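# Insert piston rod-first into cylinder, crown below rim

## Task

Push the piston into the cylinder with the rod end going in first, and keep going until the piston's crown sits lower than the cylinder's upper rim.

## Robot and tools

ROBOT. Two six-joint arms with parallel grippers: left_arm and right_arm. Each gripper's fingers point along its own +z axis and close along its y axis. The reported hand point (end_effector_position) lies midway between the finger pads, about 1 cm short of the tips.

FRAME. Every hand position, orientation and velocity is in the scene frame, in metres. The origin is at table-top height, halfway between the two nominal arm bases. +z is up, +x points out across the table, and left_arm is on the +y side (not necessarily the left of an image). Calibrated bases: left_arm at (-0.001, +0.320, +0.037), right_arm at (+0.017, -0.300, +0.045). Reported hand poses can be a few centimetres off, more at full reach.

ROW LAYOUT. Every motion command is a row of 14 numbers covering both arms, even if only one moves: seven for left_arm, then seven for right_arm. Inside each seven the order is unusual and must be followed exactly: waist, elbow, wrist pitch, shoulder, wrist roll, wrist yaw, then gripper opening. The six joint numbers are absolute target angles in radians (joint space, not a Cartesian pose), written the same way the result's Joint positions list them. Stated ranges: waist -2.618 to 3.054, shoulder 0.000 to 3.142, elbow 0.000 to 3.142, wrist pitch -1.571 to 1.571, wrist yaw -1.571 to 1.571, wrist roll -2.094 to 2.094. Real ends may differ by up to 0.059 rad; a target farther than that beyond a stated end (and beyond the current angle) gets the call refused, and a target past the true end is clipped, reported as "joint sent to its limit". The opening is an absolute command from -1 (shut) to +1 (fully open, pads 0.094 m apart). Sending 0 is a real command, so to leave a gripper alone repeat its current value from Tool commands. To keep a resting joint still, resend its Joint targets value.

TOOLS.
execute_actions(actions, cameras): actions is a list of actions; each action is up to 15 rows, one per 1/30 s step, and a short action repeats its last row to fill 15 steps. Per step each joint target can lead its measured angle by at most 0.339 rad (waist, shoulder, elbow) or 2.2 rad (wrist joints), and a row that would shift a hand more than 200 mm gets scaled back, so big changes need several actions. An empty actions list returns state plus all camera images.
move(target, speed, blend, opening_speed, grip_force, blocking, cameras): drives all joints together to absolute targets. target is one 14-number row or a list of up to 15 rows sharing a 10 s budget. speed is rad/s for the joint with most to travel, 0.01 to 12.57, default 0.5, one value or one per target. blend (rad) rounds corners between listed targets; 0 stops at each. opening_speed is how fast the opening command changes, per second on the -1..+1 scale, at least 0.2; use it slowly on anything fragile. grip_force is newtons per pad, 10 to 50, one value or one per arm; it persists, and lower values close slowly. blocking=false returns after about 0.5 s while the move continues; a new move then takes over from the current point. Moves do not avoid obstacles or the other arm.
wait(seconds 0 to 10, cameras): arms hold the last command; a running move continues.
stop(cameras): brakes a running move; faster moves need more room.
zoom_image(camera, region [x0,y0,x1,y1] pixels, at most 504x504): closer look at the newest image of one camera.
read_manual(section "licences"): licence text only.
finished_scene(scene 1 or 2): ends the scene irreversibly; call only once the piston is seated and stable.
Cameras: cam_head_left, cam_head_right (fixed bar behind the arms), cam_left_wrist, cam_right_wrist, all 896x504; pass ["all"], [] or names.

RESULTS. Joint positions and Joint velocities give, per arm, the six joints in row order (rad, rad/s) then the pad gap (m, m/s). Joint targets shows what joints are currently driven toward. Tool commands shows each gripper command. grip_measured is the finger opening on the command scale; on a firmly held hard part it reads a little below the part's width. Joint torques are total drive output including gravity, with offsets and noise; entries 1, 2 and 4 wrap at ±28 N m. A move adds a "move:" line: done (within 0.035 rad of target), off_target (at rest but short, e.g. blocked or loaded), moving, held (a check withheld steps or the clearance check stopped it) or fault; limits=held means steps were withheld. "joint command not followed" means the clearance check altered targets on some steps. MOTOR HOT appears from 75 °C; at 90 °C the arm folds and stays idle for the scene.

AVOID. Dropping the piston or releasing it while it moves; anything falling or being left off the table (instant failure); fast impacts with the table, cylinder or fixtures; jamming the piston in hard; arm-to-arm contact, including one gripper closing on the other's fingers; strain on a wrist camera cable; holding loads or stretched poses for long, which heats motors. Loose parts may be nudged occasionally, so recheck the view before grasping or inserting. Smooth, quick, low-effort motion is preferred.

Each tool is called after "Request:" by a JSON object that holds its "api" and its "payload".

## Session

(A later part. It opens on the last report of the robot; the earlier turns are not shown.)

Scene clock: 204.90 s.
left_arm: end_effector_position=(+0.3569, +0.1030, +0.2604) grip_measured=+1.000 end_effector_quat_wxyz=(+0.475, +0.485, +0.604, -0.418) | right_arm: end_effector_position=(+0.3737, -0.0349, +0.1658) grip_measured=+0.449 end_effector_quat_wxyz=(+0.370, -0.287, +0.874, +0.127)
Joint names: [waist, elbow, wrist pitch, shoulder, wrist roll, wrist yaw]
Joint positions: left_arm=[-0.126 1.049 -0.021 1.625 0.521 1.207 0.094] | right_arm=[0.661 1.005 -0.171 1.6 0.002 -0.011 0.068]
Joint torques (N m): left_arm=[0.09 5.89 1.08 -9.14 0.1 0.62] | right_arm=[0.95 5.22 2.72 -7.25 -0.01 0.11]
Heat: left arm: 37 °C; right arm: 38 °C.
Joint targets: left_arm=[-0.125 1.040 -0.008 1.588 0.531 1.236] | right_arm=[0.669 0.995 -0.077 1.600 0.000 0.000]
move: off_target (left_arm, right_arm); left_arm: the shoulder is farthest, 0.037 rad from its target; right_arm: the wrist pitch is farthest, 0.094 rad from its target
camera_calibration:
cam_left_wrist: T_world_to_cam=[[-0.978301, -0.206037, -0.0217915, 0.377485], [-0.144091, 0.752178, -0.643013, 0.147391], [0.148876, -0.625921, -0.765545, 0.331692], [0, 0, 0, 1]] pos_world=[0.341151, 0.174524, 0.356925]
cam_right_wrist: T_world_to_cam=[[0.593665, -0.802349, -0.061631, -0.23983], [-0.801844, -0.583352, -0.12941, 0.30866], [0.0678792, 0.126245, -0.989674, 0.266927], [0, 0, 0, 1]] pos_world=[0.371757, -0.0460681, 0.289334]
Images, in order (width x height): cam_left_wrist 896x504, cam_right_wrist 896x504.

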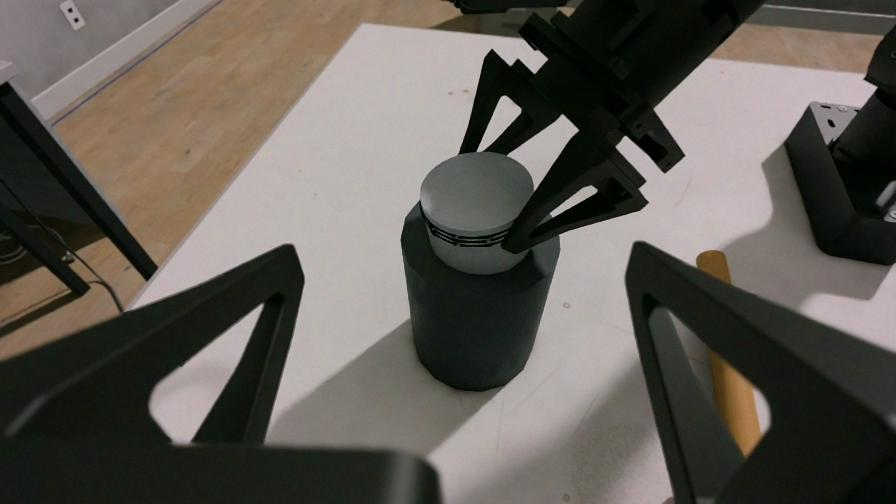

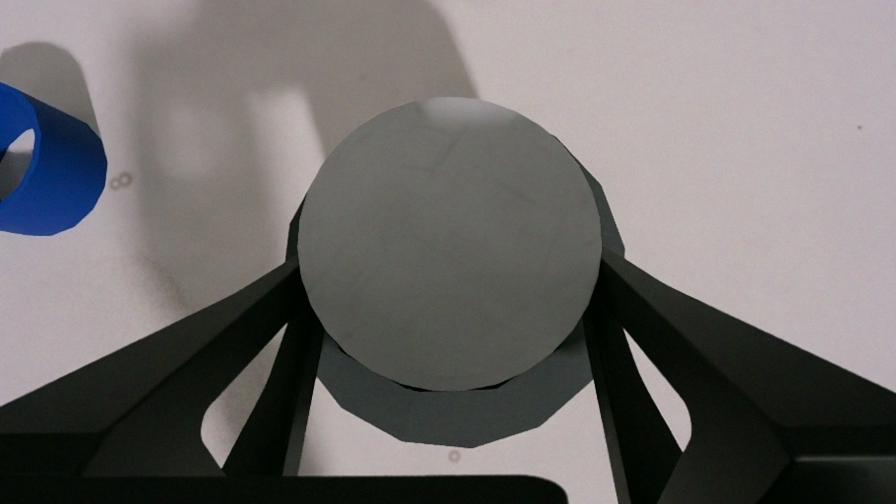

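Request:
{"api": "move", "payload": {"target": [-0.1247, 1.0395, -0.0078, 1.5876, 0.5305, 1.2358, 1.0, 0.662, 0.955, -0.025, 1.600, 0, 0, 0.2], "speed": 0.04, "cameras": ["cam_left_wrist", "cam_right_wrist"]}}

Request:
{"api": "zoom_image", "payload": {"camera": "cam_left_wrist", "region": [395, 125, 565, 295]}}

Request:
{"api": "zoom_image", "payload": {"camera": "cam_right_wrist", "region": [290, 80, 640, 460]}}

Scene clock: 211.57 s.
left_arm: end_effector_position=(+0.3569, +0.1030, +0.2604) grip_measured=+1.000 end_effector_quat_wxyz=(+0.475, +0.485, +0.604, -0.418) | right_arm: end_effector_position=(+0.3738, -0.0348, +0.1652) grip_measured=+0.449 end_effector_quat_wxyz=(+0.384, -0.286, +0.868, +0.132)
Joint names: [waist, elbow, wrist pitch, shoulder, wrist roll, wrist yaw]
Joint positions: left_arm=[-0.126 1.049 -0.021 1.625 0.521 1.207 0.094] | right_arm=[0.661 0.967 -0.112 1.589 0.002 -0.011 0.068]
Joint torques (N m): left_arm=[0.1 5.9 1.08 -9.16 0.1 0.61] | right_arm=[0.12 5.03 2.65 -6.2 -0.03 0.11]
Heat: left arm: 37 °C; right arm: 39 °C.
Joint targets: left_arm=[-0.125 1.040 -0.008 1.588 0.531 1.236] | right_arm=[0.662 0.955 -0.025 1.600 0.000 0.000]
move: off_target (left_arm, right_arm); left_arm: the shoulder is farthest, 0.037 rad from its target; right_arm: the wrist pitch is farthest, 0.087 rad from its target
camera_calibration:
cam_left_wrist: T_world_to_cam=[[-0.978301, -0.206037, -0.0217915, 0.377485], [-0.144091, 0.752178, -0.643013, 0.147391], [0.148876, -0.625921, -0.765545, 0.331692], [0, 0, 0, 1]] pos_world=[0.341151, 0.174524, 0.356925]
cam_right_wrist: T_world_to_cam=[[0.595435, -0.801067, -0.061234, -0.24058], [-0.798016, -0.580909, -0.160362, 0.31236], [0.0928889, 0.144351, -0.985157, 0.256784], [0, 0, 0, 1]] pos_world=[0.368666, -0.0483343, 0.288332]
Images, in order (width x height): cam_left_wrist 896x504, cam_right_wrist 896x504.

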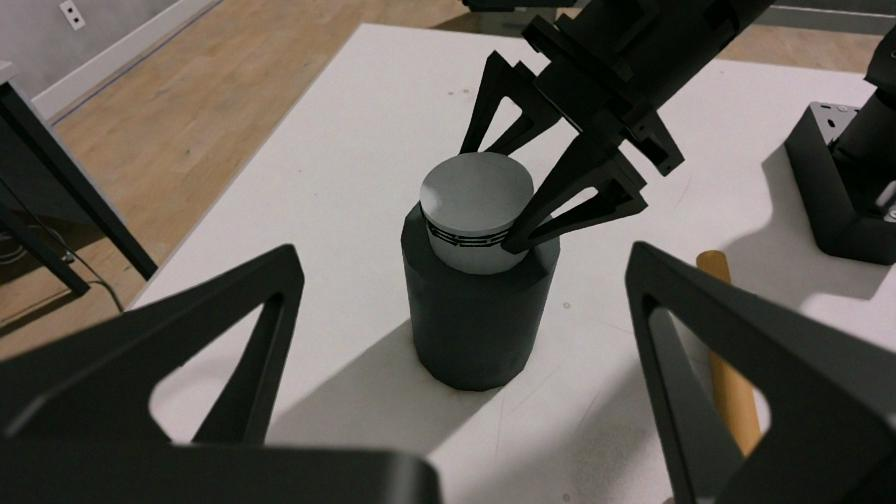

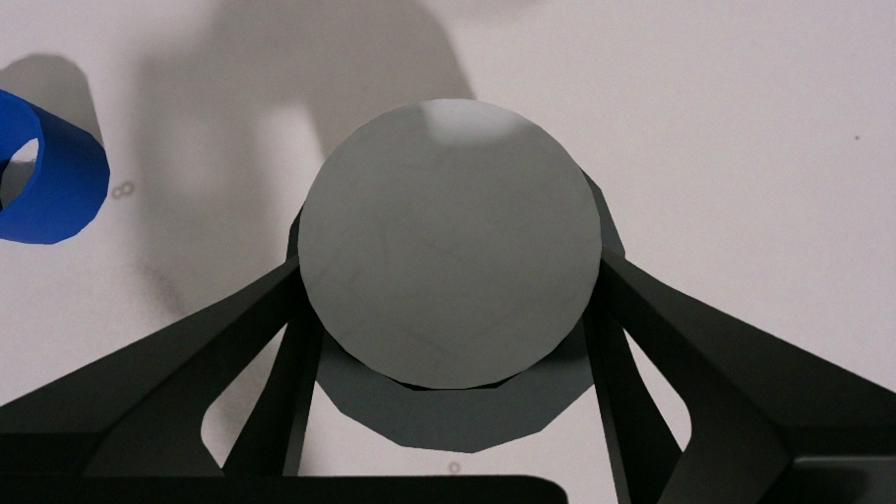

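Scaled by 2.965 from the camera's 896x504 image, which has a finer 1280x720 frame.

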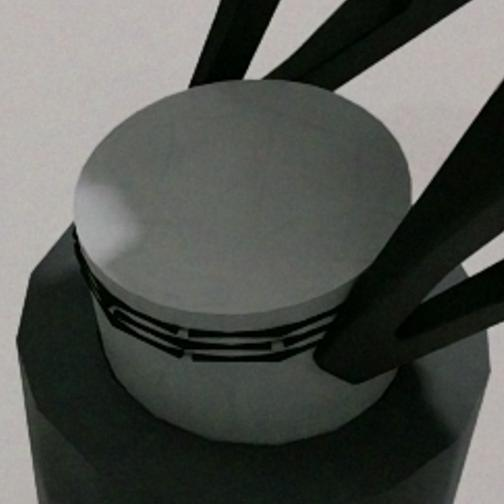

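Scaled by 1.326 from the camera's 896x504 image, which has a finer 1280x720 frame.

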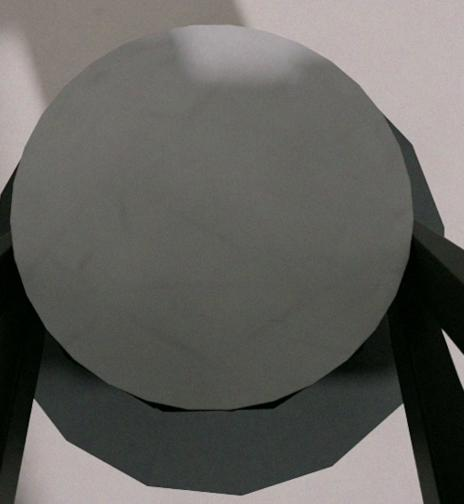

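Request:
{"api": "move", "payload": {"target": [-0.1247, 1.0395, -0.0078, 1.5876, 0.5305, 1.2358, 1.0, 0.665, 0.838, 0.172, 1.545, 0, 0, 0.2], "speed": 0.06, "cameras": ["cam_left_wrist", "cam_right_wrist"]}}

Request:
{"api": "zoom_image", "payload": {"camera": "cam_left_wrist", "region": [395, 125, 565, 295]}}

Request:
{"api": "zoom_image", "payload": {"camera": "cam_right_wrist", "region": [290, 80, 640, 460]}}

Scene clock: 219.03 s.
left_arm: end_effector_position=(+0.3569, +0.1030, +0.2604) grip_measured=+1.000 end_effector_quat_wxyz=(+0.475, +0.485, +0.604, -0.418) | right_arm: end_effector_position=(+0.3740, -0.0346, +0.1649) grip_measured=+0.449 end_effector_quat_wxyz=(+0.432, -0.279, +0.845, +0.147)
Joint names: [waist, elbow, wrist pitch, shoulder, wrist roll, wrist yaw]
Joint positions: left_arm=[-0.126 1.049 -0.021 1.625 0.521 1.207 0.094] | right_arm=[0.661 0.843 0.096 1.562 0 -0.011 0.068]
Joint torques (N m): left_arm=[0.1 5.9 1.08 -9.16 0.1 0.62] | right_arm=[0.53 5.38 2.62 -8.42 0 0.1]
Heat: left arm: 37 °C; right arm: 39 °C.
Joint targets: left_arm=[-0.125 1.040 -0.008 1.588 0.531 1.236] | right_arm=[0.665 0.838 0.172 1.545 0.000 0.000]
move: off_target (left_arm, right_arm); left_arm: the shoulder is farthest, 0.037 rad from its target; right_arm: the wrist pitch is farthest, 0.076 rad from its target
camera_calibration:
cam_left_wrist: T_world_to_cam=[[-0.978301, -0.206037, -0.0217915, 0.377485], [-0.144091, 0.752178, -0.643013, 0.147391], [0.148876, -0.625921, -0.765545, 0.331692], [0, 0, 0, 1]] pos_world=[0.341151, 0.174524, 0.356925]
cam_right_wrist: T_world_to_cam=[[0.601809, -0.796492, -0.0585395, -0.243266], [-0.777703, -0.567783, -0.269815, 0.323623], [0.181668, 0.207904, -0.961131, 0.221531], [0, 0, 0, 1]] pos_world=[0.357837, -0.0560689, 0.285998]
Images, in order (width x height): cam_left_wrist 896x504, cam_right_wrist 896x504.

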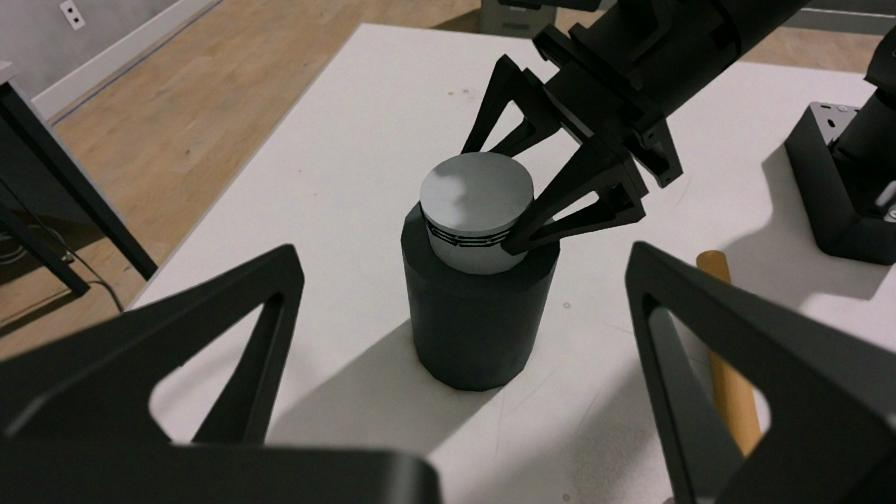

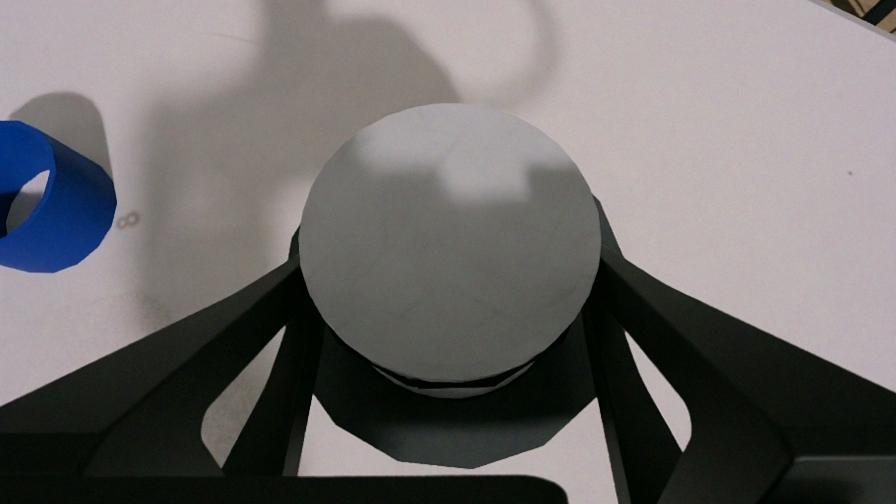

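Scaled by 2.965 from the camera's 896x504 image, which has a finer 1280x720 frame.

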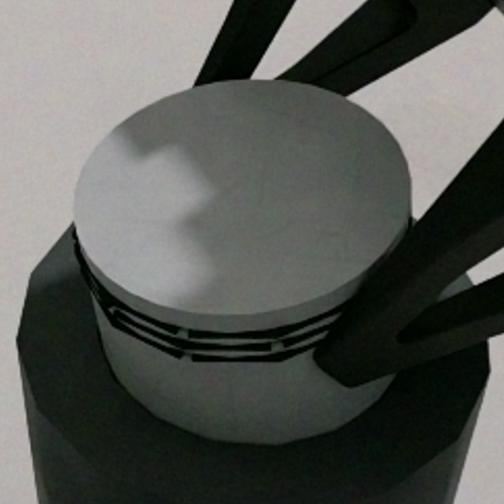

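Scaled by 1.326 from the camera's 896x504 image, which has a finer 1280x720 frame.

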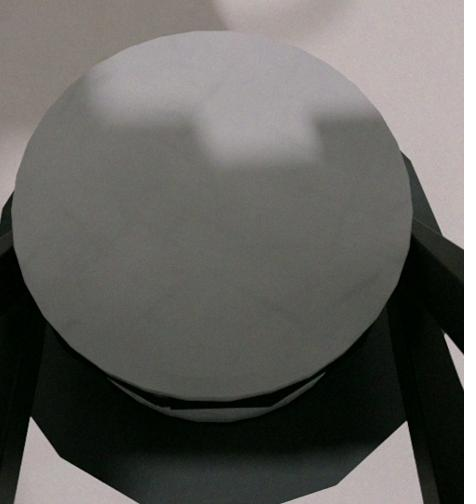

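Request:
{"api": "move", "payload": {"target": [-0.1247, 1.0395, -0.0078, 1.5876, 0.5305, 1.2358, 1.0, 0.662, 1.351, -0.496, 1.720, 0, 0, 0.2], "speed": 0.2, "cameras": ["cam_left_wrist", "cam_right_wrist"]}}

Request:
{"api": "zoom_image", "payload": {"camera": "cam_left_wrist", "region": [395, 125, 565, 295]}}

Request:
{"api": "zoom_image", "payload": {"camera": "cam_right_wrist", "region": [290, 80, 640, 460]}}

Scene clock: 226.70 s.
left_arm: end_effector_position=(+0.3569, +0.1030, +0.2604) grip_measured=+1.000 end_effector_quat_wxyz=(+0.475, +0.485, +0.604, -0.418) | right_arm: end_effector_position=(+0.3734, -0.0352, +0.1686) grip_measured=+0.449 end_effector_quat_wxyz=(+0.270, -0.296, +0.911, +0.095)
Joint names: [waist, elbow, wrist pitch, shoulder, wrist roll, wrist yaw]
Joint positions: left_arm=[-0.126 1.049 -0.021 1.625 0.521 1.207 0.094] | right_arm=[0.661 1.293 -0.564 1.719 0.009 -0.011 0.068]
Joint torques (N m): left_arm=[0.09 5.89 1.08 -9.16 0.1 0.61] | right_arm=[0.08 10.39 2.07 -8.27 -0.07 0.11]
Heat: left arm: 37 °C; right arm: 39 °C.
Joint targets: left_arm=[-0.125 1.040 -0.008 1.588 0.531 1.236] | right_arm=[0.662 1.351 -0.496 1.720 0.000 0.000]
move: off_target (left_arm, right_arm); left_arm: the shoulder is farthest, 0.037 rad from its target; right_arm: the wrist pitch is farthest, 0.068 rad from its target
camera_calibration:
cam_left_wrist: T_world_to_cam=[[-0.978301, -0.206037, -0.0217915, 0.377485], [-0.144091, 0.752178, -0.643013, 0.147391], [0.148876, -0.625921, -0.765545, 0.331692], [0, 0, 0, 1]] pos_world=[0.341151, 0.174524, 0.356925]
cam_right_wrist: T_world_to_cam=[[0.577837, -0.813621, -0.0642286, -0.233758], [-0.808243, -0.581392, 0.0934146, 0.273465], [-0.113346, -0.00206611, -0.993553, 0.333551], [0, 0, 0, 1]] pos_world=[0.393908, -0.0305108, 0.290841]
Images, in order (width x height): cam_left_wrist 896x504, cam_right_wrist 896x504.

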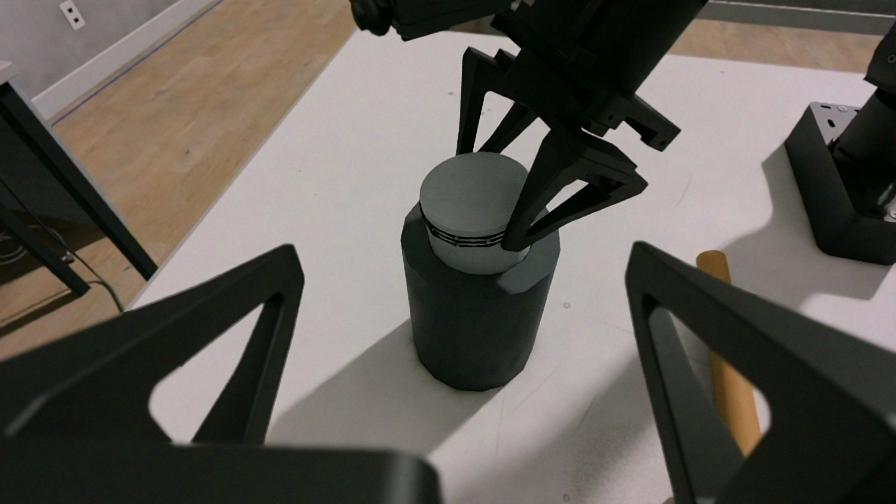

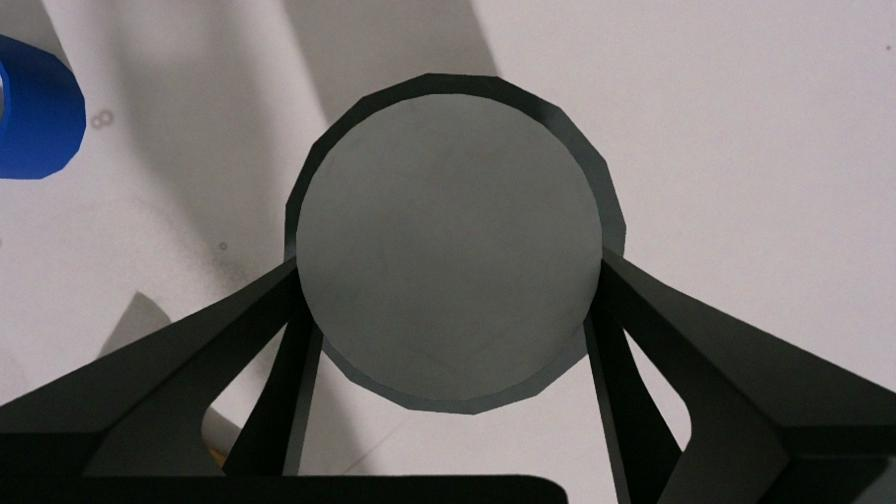

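Scaled by 2.965 from the camera's 896x504 image, which has a finer 1280x720 frame.

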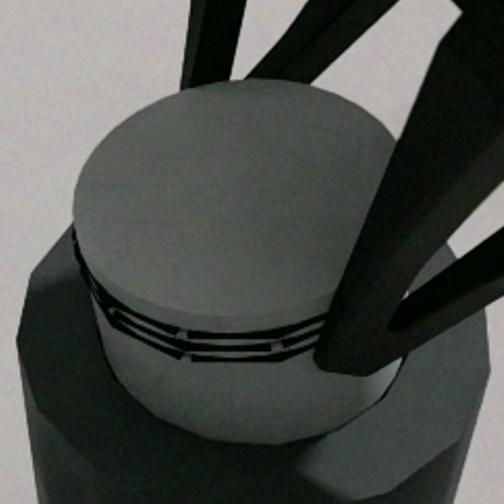

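Scaled by 1.326 from the camera's 896x504 image, which has a finer 1280x720 frame.

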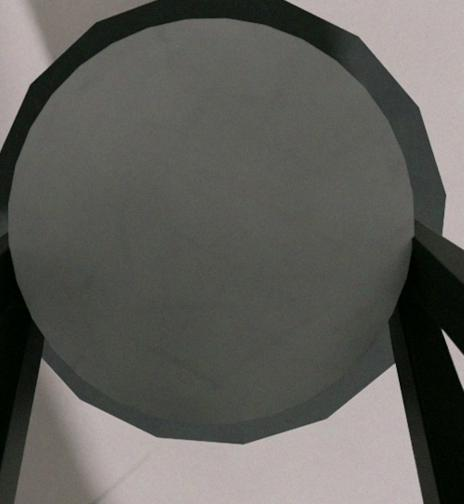

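Request:
{"api": "move", "payload": {"target": [[-0.1247, 1.0395, -0.0078, 1.5876, 0.5305, 1.2358, 1.0, 0.668, 1.260, -0.43, 1.586, 0, 0, 0.2], [-0.1247, 1.0395, -0.0078, 1.5876, 0.5305, 1.2358, 1.0, 0.668, 1.188, -0.343, 1.635, 0, 0, 0.2]], "speed": [0.15, 0.1], "cameras": ["cam_left_wrist", "cam_right_wrist"]}}

Request:
{"api": "zoom_image", "payload": {"camera": "cam_left_wrist", "region": [395, 115, 565, 285]}}

Request:
{"api": "zoom_image", "payload": {"camera": "cam_right_wrist", "region": [270, 60, 640, 430]}}

Scene clock: 234.37 s.
left_arm: end_effector_position=(+0.3569, +0.1030, +0.2604) grip_measured=+1.000 end_effector_quat_wxyz=(+0.475, +0.485, +0.604, -0.418) | right_arm: end_effector_position=(+0.3745, -0.0344, +0.1798) grip_measured=+0.449 end_effector_quat_wxyz=(+0.322, -0.293, +0.894, +0.111)
Joint names: [waist, elbow, wrist pitch, shoulder, wrist roll, wrist yaw]
Joint positions: left_arm=[-0.126 1.049 -0.021 1.625 0.521 1.207 0.094] | right_arm=[0.661 1.184 -0.418 1.642 0.004 -0.011 0.068]
Joint torques (N m): left_arm=[0.1 5.89 1.08 -9.14 0.1 0.61] | right_arm=[0.76 6.28 2.31 -8.36 -0.02 0.1]
Heat: left arm: 37 °C; right arm: 39 °C.
Joint targets: left_arm=[-0.125 1.040 -0.008 1.588 0.531 1.236] | right_arm=[0.668 1.188 -0.343 1.635 0.000 0.000]
move: off_target (left_arm, right_arm); left_arm: the shoulder is farthest, 0.037 rad from its target; right_arm: the wrist pitch is farthest, 0.075 rad from its target
camera_calibration:
cam_left_wrist: T_world_to_cam=[[-0.978301, -0.206037, -0.0217915, 0.377485], [-0.144091, 0.752178, -0.643013, 0.147391], [0.148876, -0.625921, -0.765545, 0.331692], [0, 0, 0, 1]] pos_world=[0.341151, 0.174524, 0.356925]
cam_right_wrist: T_world_to_cam=[[0.587035, -0.807153, -0.0623965, -0.236642], [-0.809306, -0.587039, -0.0202108, 0.29433], [-0.0203159, 0.0623624, -0.997847, 0.312903], [0, 0, 0, 1]] pos_world=[0.383477, -0.037737, 0.303413]
Images, in order (width x height): cam_left_wrist 896x504, cam_right_wrist 896x504.

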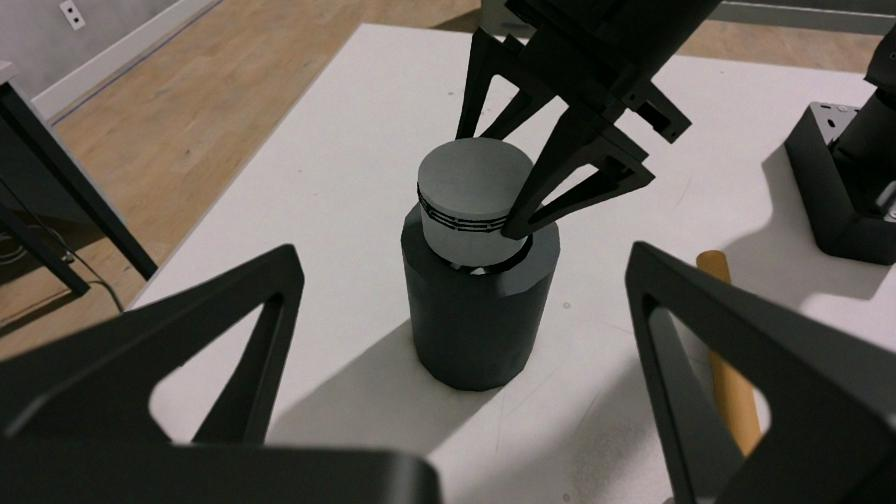

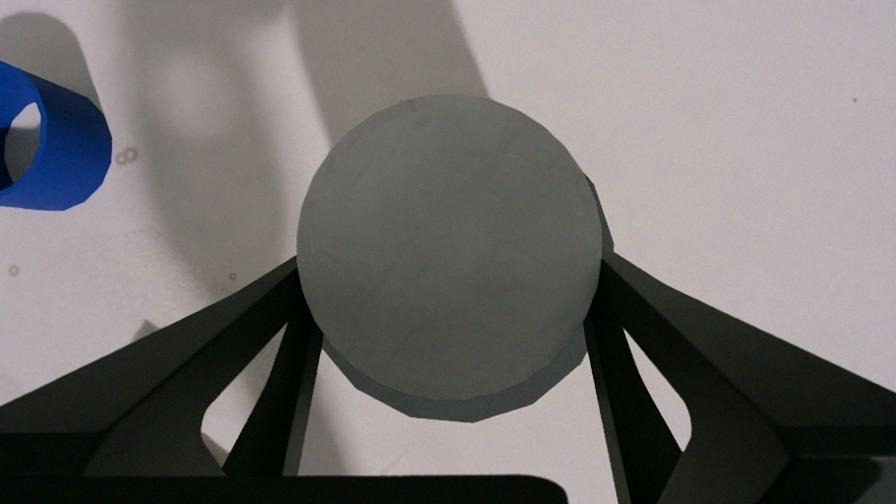

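Scaled by 2.965 from the camera's 896x504 image, which has a finer 1280x720 frame.

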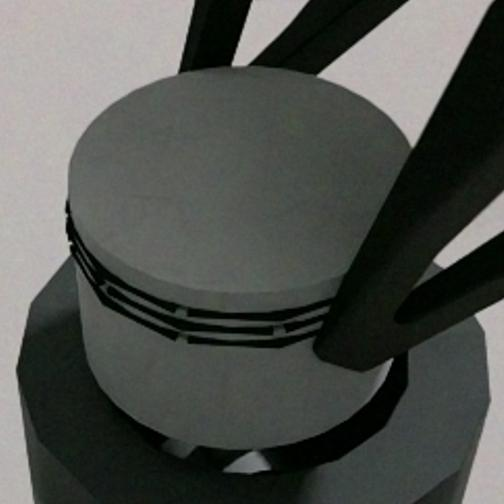

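Scaled by 1.362 from the camera's 896x504 image, which has a finer 1280x720 frame.

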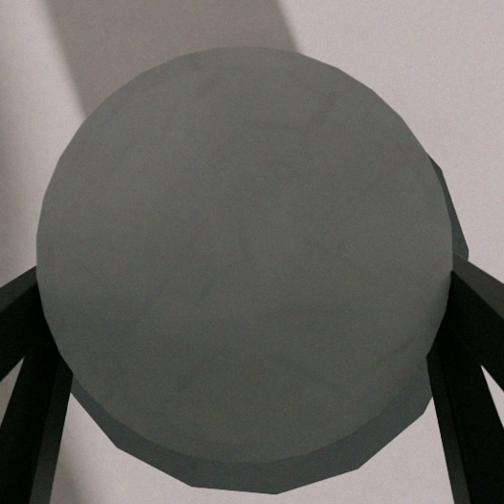

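Request:
{"api": "move", "payload": {"target": [[-0.1247, 1.0395, -0.0078, 1.5876, 0.5305, 1.2358, 1.0, 0.671, 1.313, -0.453, 1.572, 0, 0, 0.2], [-0.1247, 1.0395, -0.0078, 1.5876, 0.5305, 1.2358, 1.0, 0.671, 1.1715, -0.3407, 1.625, 0, 0, 0.2]], "speed": [0.15, 0.1], "cameras": ["cam_left_wrist", "cam_right_wrist"]}}

Request:
{"api": "zoom_image", "payload": {"camera": "cam_left_wrist", "region": [395, 115, 565, 285]}}

Request:
{"api": "zoom_image", "payload": {"camera": "cam_right_wrist", "region": [270, 60, 640, 430]}}

Scene clock: 242.73 s.
left_arm: end_effector_position=(+0.3569, +0.1030, +0.2604) grip_measured=+1.000 end_effector_quat_wxyz=(+0.475, +0.485, +0.604, -0.418) | right_arm: end_effector_position=(+0.3711, -0.0361, +0.1778) grip_measured=+0.449 end_effector_quat_wxyz=(+0.320, -0.294, +0.894, +0.111)
Joint names: [waist, elbow, wrist pitch, shoulder, wrist roll, wrist yaw]
Joint positions: left_arm=[-0.126 1.049 -0.021 1.625 0.521 1.207 0.094] | right_arm=[0.662 1.168 -0.415 1.632 0.004 -0.011 0.068]
Joint torques (N m): left_arm=[0.09 5.89 1.08 -9.16 0.1 0.62] | right_arm=[0.92 6.2 2.29 -8.24 -0.01 0.12]
Heat: left arm: 37 °C; right arm: 39 °C.
Joint targets: left_arm=[-0.125 1.040 -0.008 1.588 0.531 1.236] | right_arm=[0.671 1.172 -0.341 1.625 0.000 0.000]
move: off_target (left_arm, right_arm); left_arm: the shoulder is farthest, 0.037 rad from its target; right_arm: the wrist pitch is farthest, 0.075 rad from its target
camera_calibration:
cam_left_wrist: T_world_to_cam=[[-0.978301, -0.206037, -0.0217915, 0.377485], [-0.144091, 0.752178, -0.643013, 0.147391], [0.148876, -0.625921, -0.765545, 0.331692], [0, 0, 0, 1]] pos_world=[0.341151, 0.174524, 0.356925]
cam_right_wrist: T_world_to_cam=[[0.588072, -0.806397, -0.0624063, -0.236439], [-0.808469, -0.588307, -0.0164874, 0.289485], [-0.0234187, 0.0601493, -0.997915, 0.312044], [0, 0, 0, 1]] pos_world=[0.38039, -0.039127, 0.301411]
Images, in order (width x height): cam_left_wrist 896x504, cam_right_wrist 896x504.

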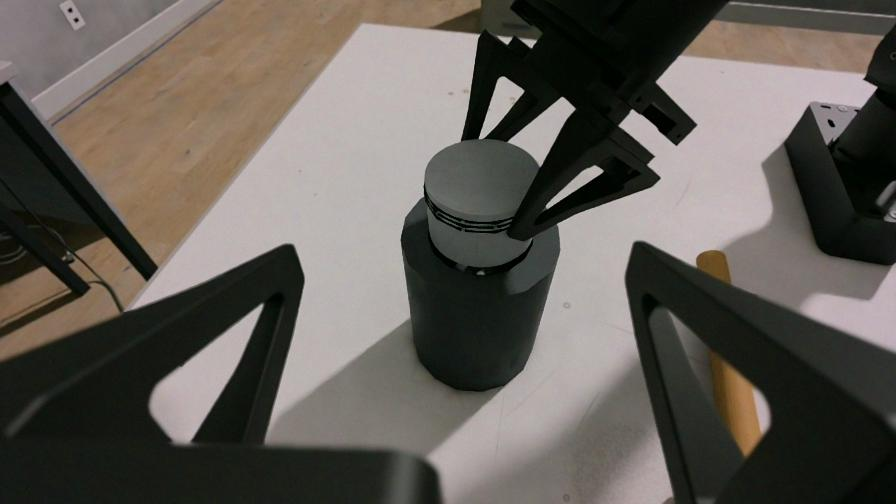

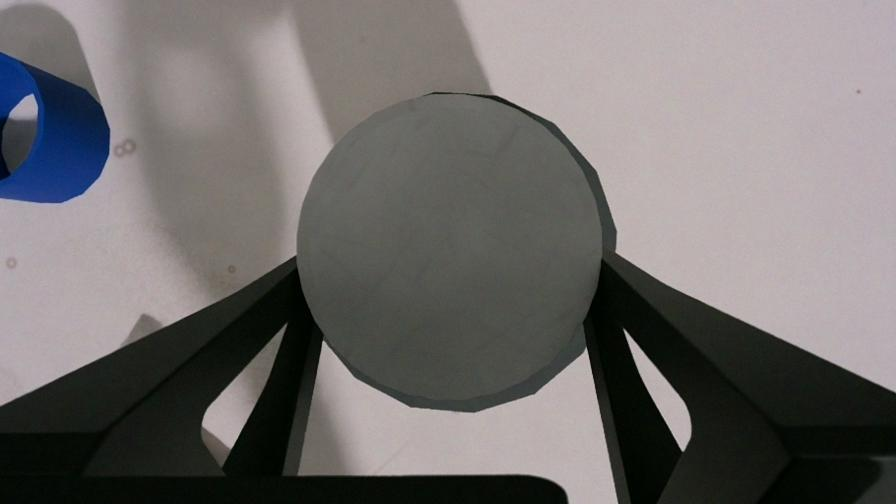

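Scaled by 2.965 from the camera's 896x504 image, which has a finer 1280x720 frame.

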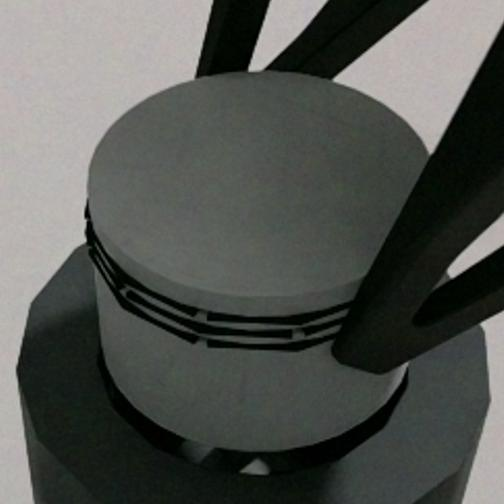

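Scaled by 1.362 from the camera's 896x504 image, which has a finer 1280x720 frame.

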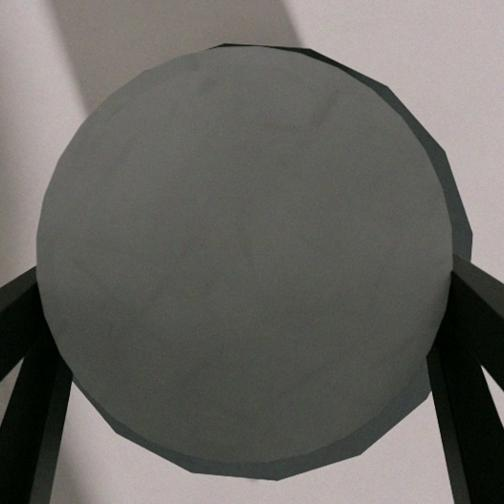

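Request:
{"api": "move", "payload": {"target": [-0.1247, 1.0395, -0.0078, 1.5876, 0.5305, 1.2358, 1.0, 0.6738, 1.1715, -0.3407, 1.625, 0.034, 0, 0.2], "speed": 0.1, "cameras": ["cam_left_wrist", "cam_right_wrist"]}}

Request:
{"api": "zoom_image", "payload": {"camera": "cam_left_wrist", "region": [395, 115, 565, 285]}}

Request:
{"api": "zoom_image", "payload": {"camera": "cam_right_wrist", "region": [270, 60, 640, 430]}}

Scene clock: 246.17 s.
left_arm: end_effector_position=(+0.3569, +0.1030, +0.2604) grip_measured=+1.000 end_effector_quat_wxyz=(+0.475, +0.485, +0.604, -0.418) | right_arm: end_effector_position=(+0.3698, -0.0343, +0.1778) grip_measured=+0.449 end_effector_quat_wxyz=(+0.318, -0.285, +0.897, +0.116)
Joint names: [waist, elbow, wrist pitch, shoulder, wrist roll, wrist yaw]
Joint positions: left_arm=[-0.126 1.049 -0.021 1.625 0.521 1.207 0.094] | right_arm=[0.667 1.168 -0.415 1.632 0.027 -0.011 0.068]
Joint torques (N m): left_arm=[0.09 5.9 1.08 -9.16 0.1 0.62] | right_arm=[0.72 6.24 2.3 -8.32 0.08 0.11]
Heat: left arm: 37 °C; right arm: 39 °C.
Joint targets: left_arm=[-0.125 1.040 -0.008 1.588 0.531 1.236] | right_arm=[0.674 1.172 -0.341 1.625 0.034 0.000]
move: off_target (left_arm, right_arm); left_arm: the shoulder is farthest, 0.037 rad from its target; right_arm: the wrist pitch is farthest, 0.074 rad from its target
camera_calibration:
cam_left_wrist: T_world_to_cam=[[-0.978301, -0.206037, -0.0217915, 0.377485], [-0.144091, 0.752178, -0.643013, 0.147391], [0.148876, -0.625921, -0.765545, 0.331692], [0, 0, 0, 1]] pos_world=[0.341151, 0.174524, 0.356925]
cam_right_wrist: T_world_to_cam=[[0.576699, -0.813279, -0.0774292, -0.227564], [-0.816354, -0.57732, -0.0163782, 0.292865], [-0.0313814, 0.0726549, -0.996863, 0.315095], [0, 0, 0, 1]] pos_world=[0.380205, -0.0388893, 0.301283]
Images, in order (width x height): cam_left_wrist 896x504, cam_right_wrist 896x504.

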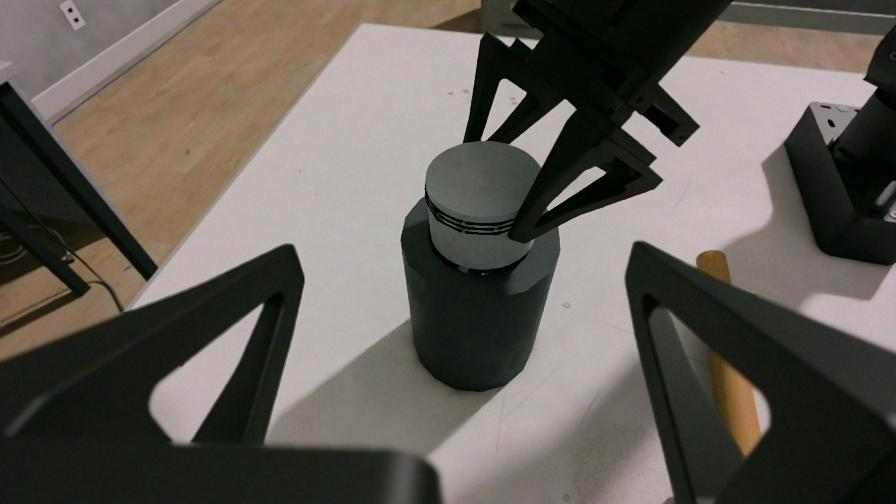

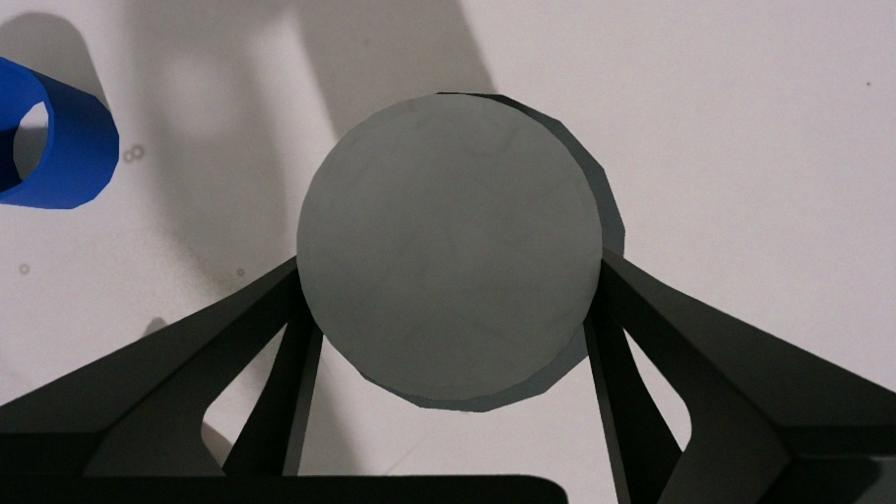

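Scaled by 2.965 from the camera's 896x504 image, which has a finer 1280x720 frame.

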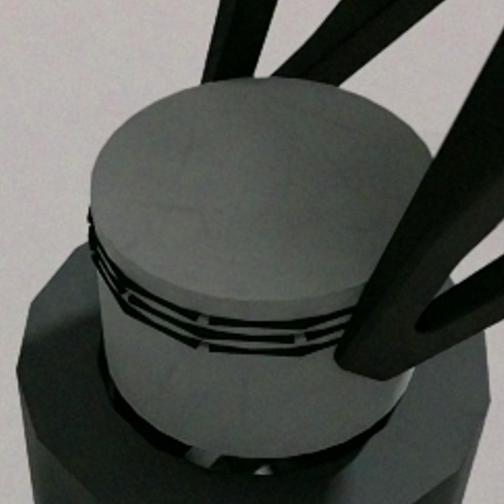

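Scaled by 1.362 from the camera's 896x504 image, which has a finer 1280x720 frame.

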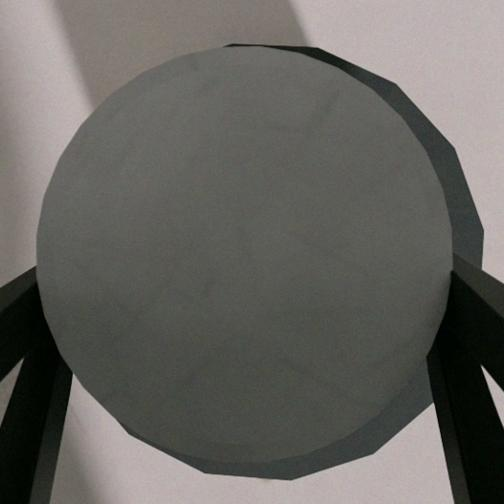

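Request:
{"api": "move", "payload": {"target": [-0.1247, 1.0395, -0.0078, 1.5876, 0.5305, 1.2358, 1.0, 0.658, 1.1715, -0.3407, 1.625, 0.034, 0, 0.2], "speed": 0.1, "cameras": ["cam_left_wrist", "cam_right_wrist"]}}

Request:
{"api": "zoom_image", "payload": {"camera": "cam_left_wrist", "region": [395, 115, 565, 285]}}

Request:
{"api": "zoom_image", "payload": {"camera": "cam_right_wrist", "region": [270, 60, 640, 430]}}

Scene clock: 248.70 s.
left_arm: end_effector_position=(+0.3569, +0.1030, +0.2604) grip_measured=+1.000 end_effector_quat_wxyz=(+0.475, +0.485, +0.604, -0.418) | right_arm: end_effector_position=(+0.3706, -0.0354, +0.1778) grip_measured=+0.449 end_effector_quat_wxyz=(+0.319, -0.283, +0.897, +0.115)
Joint names: [waist, elbow, wrist pitch, shoulder, wrist roll, wrist yaw]
Joint positions: left_arm=[-0.126 1.049 -0.021 1.625 0.521 1.207 0.094] | right_arm=[0.664 1.168 -0.415 1.632 0.028 -0.011 0.068]
Joint torques (N m): left_arm=[0.09 5.89 1.08 -9.16 0.1 0.62] | right_arm=[-0.53 6.22 2.28 -8.39 0.07 0.11]
Heat: left arm: 37 °C; right arm: 39 °C.
Joint targets: left_arm=[-0.125 1.040 -0.008 1.588 0.531 1.236] | right_arm=[0.658 1.172 -0.341 1.625 0.034 0.000]
move: off_target (left_arm, right_arm); left_arm: the shoulder is farthest, 0.037 rad from its target; right_arm: the wrist pitch is farthest, 0.074 rad from its target
camera_calibration:
cam_left_wrist: T_world_to_cam=[[-0.978301, -0.206037, -0.0217915, 0.377485], [-0.144091, 0.752178, -0.643013, 0.147391], [0.148876, -0.625921, -0.765545, 0.331692], [0, 0, 0, 1]] pos_world=[0.341151, 0.174524, 0.356925]
cam_right_wrist: T_world_to_cam=[[0.573703, -0.815351, -0.0778979, -0.227862], [-0.818458, -0.574335, -0.0162704, 0.29379], [-0.0314735, 0.0730905, -0.996829, 0.315252], [0, 0, 0, 1]] pos_world=[0.381102, -0.0400956, 0.301282]
Images, in order (width x height): cam_left_wrist 896x504, cam_right_wrist 896x504.

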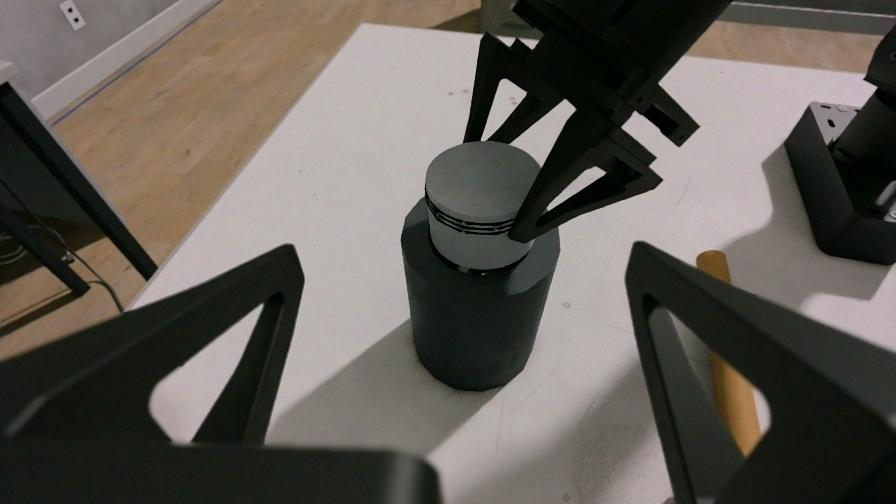

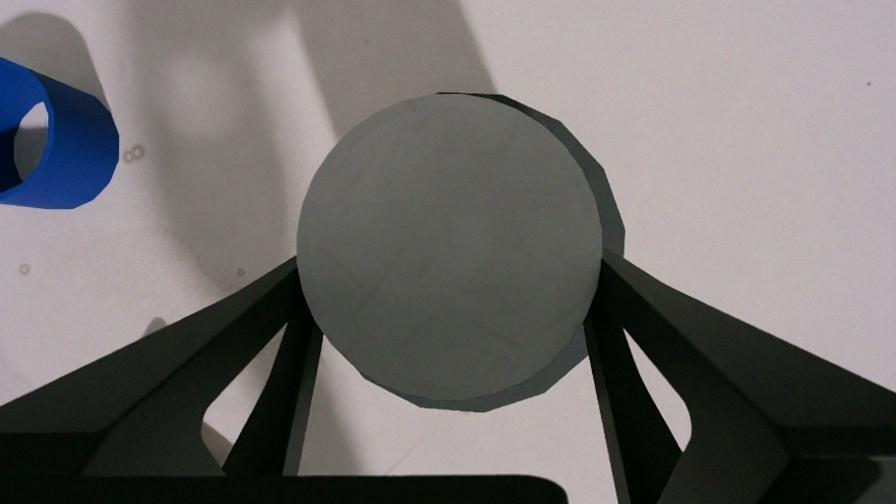

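Scaled by 2.965 from the camera's 896x504 image, which has a finer 1280x720 frame.

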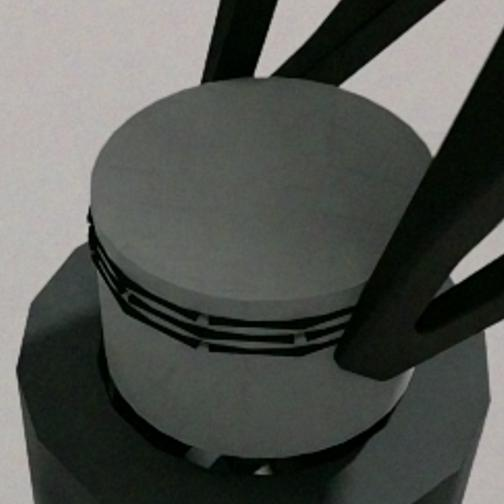

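Scaled by 1.362 from the camera's 896x504 image, which has a finer 1280x720 frame.

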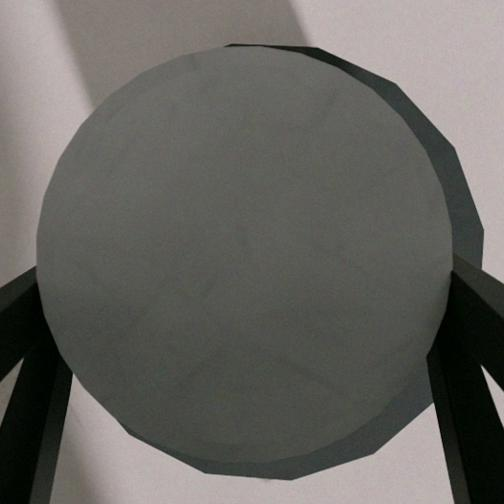

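Request:
{"api": "wait", "payload": {"seconds": 0.3, "cameras": ["cam_left_wrist", "cam_right_wrist"]}}

Request:
{"api": "zoom_image", "payload": {"camera": "cam_right_wrist", "region": [270, 60, 640, 430]}}

Scene clock: 250.33 s.
left_arm: end_effector_position=(+0.3569, +0.1030, +0.2604) grip_measured=+1.000 end_effector_quat_wxyz=(+0.475, +0.485, +0.604, -0.418) | right_arm: end_effector_position=(+0.3706, -0.0354, +0.1778) grip_measured=+0.449 end_effector_quat_wxyz=(+0.319, -0.283, +0.897, +0.115)
Joint names: [waist, elbow, wrist pitch, shoulder, wrist roll, wrist yaw]
Joint positions: left_arm=[-0.126 1.049 -0.021 1.625 0.521 1.207 0.094] | right_arm=[0.664 1.168 -0.415 1.632 0.028 -0.011 0.068]
Joint torques (N m): left_arm=[0.1 5.89 1.08 -9.14 0.1 0.61] | right_arm=[-0.57 6.27 2.31 -8.29 0.07 0.11]
Heat: left arm: 37 °C; right arm: 40 °C.
Joint targets: left_arm=[-0.125 1.040 -0.008 1.588 0.531 1.236] | right_arm=[0.658 1.172 -0.341 1.625 0.034 0.000]
Tool commands: left_gripper/opening=+1.0 right_gripper/opening=+0.2
wait: 0.30 s; at rest from the start
camera_calibration:
cam_left_wrist: T_world_to_cam=[[-0.978301, -0.206037, -0.0217915, 0.377485], [-0.144091, 0.752178, -0.643013, 0.147391], [0.148876, -0.625921, -0.765545, 0.331692], [0, 0, 0, 1]] pos_world=[0.341151, 0.174524, 0.356925]
cam_right_wrist: T_world_to_cam=[[0.573703, -0.815351, -0.0778979, -0.227862], [-0.818458, -0.574335, -0.0162704, 0.29379], [-0.0314735, 0.0730905, -0.996829, 0.315252], [0, 0, 0, 1]] pos_world=[0.381102, -0.0400956, 0.301282]
Images, in order (width x height): cam_left_wrist 896x504, cam_right_wrist 896x504.

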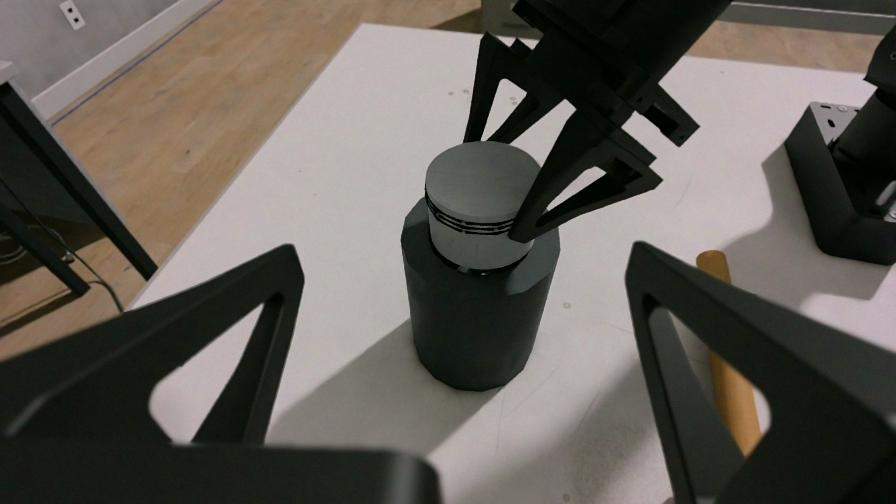

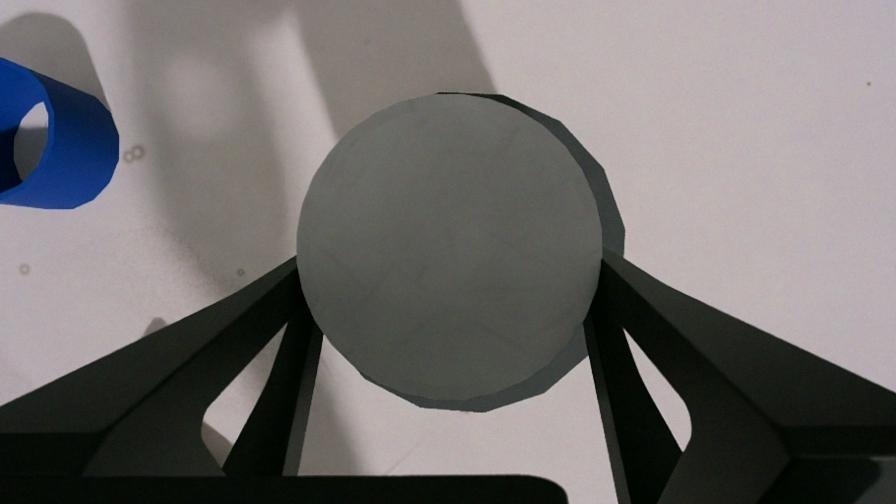

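Scaled by 1.362 from the camera's 896x504 image, which has a finer 1280x720 frame.

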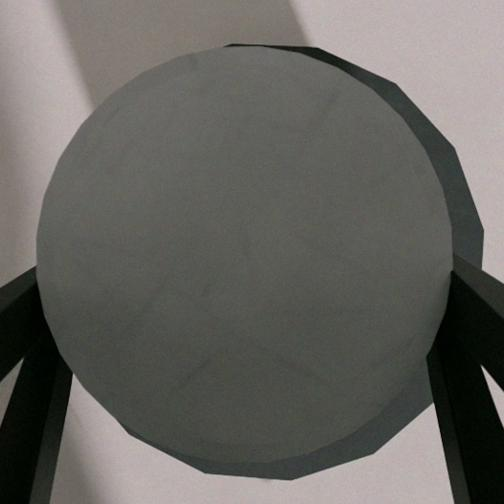

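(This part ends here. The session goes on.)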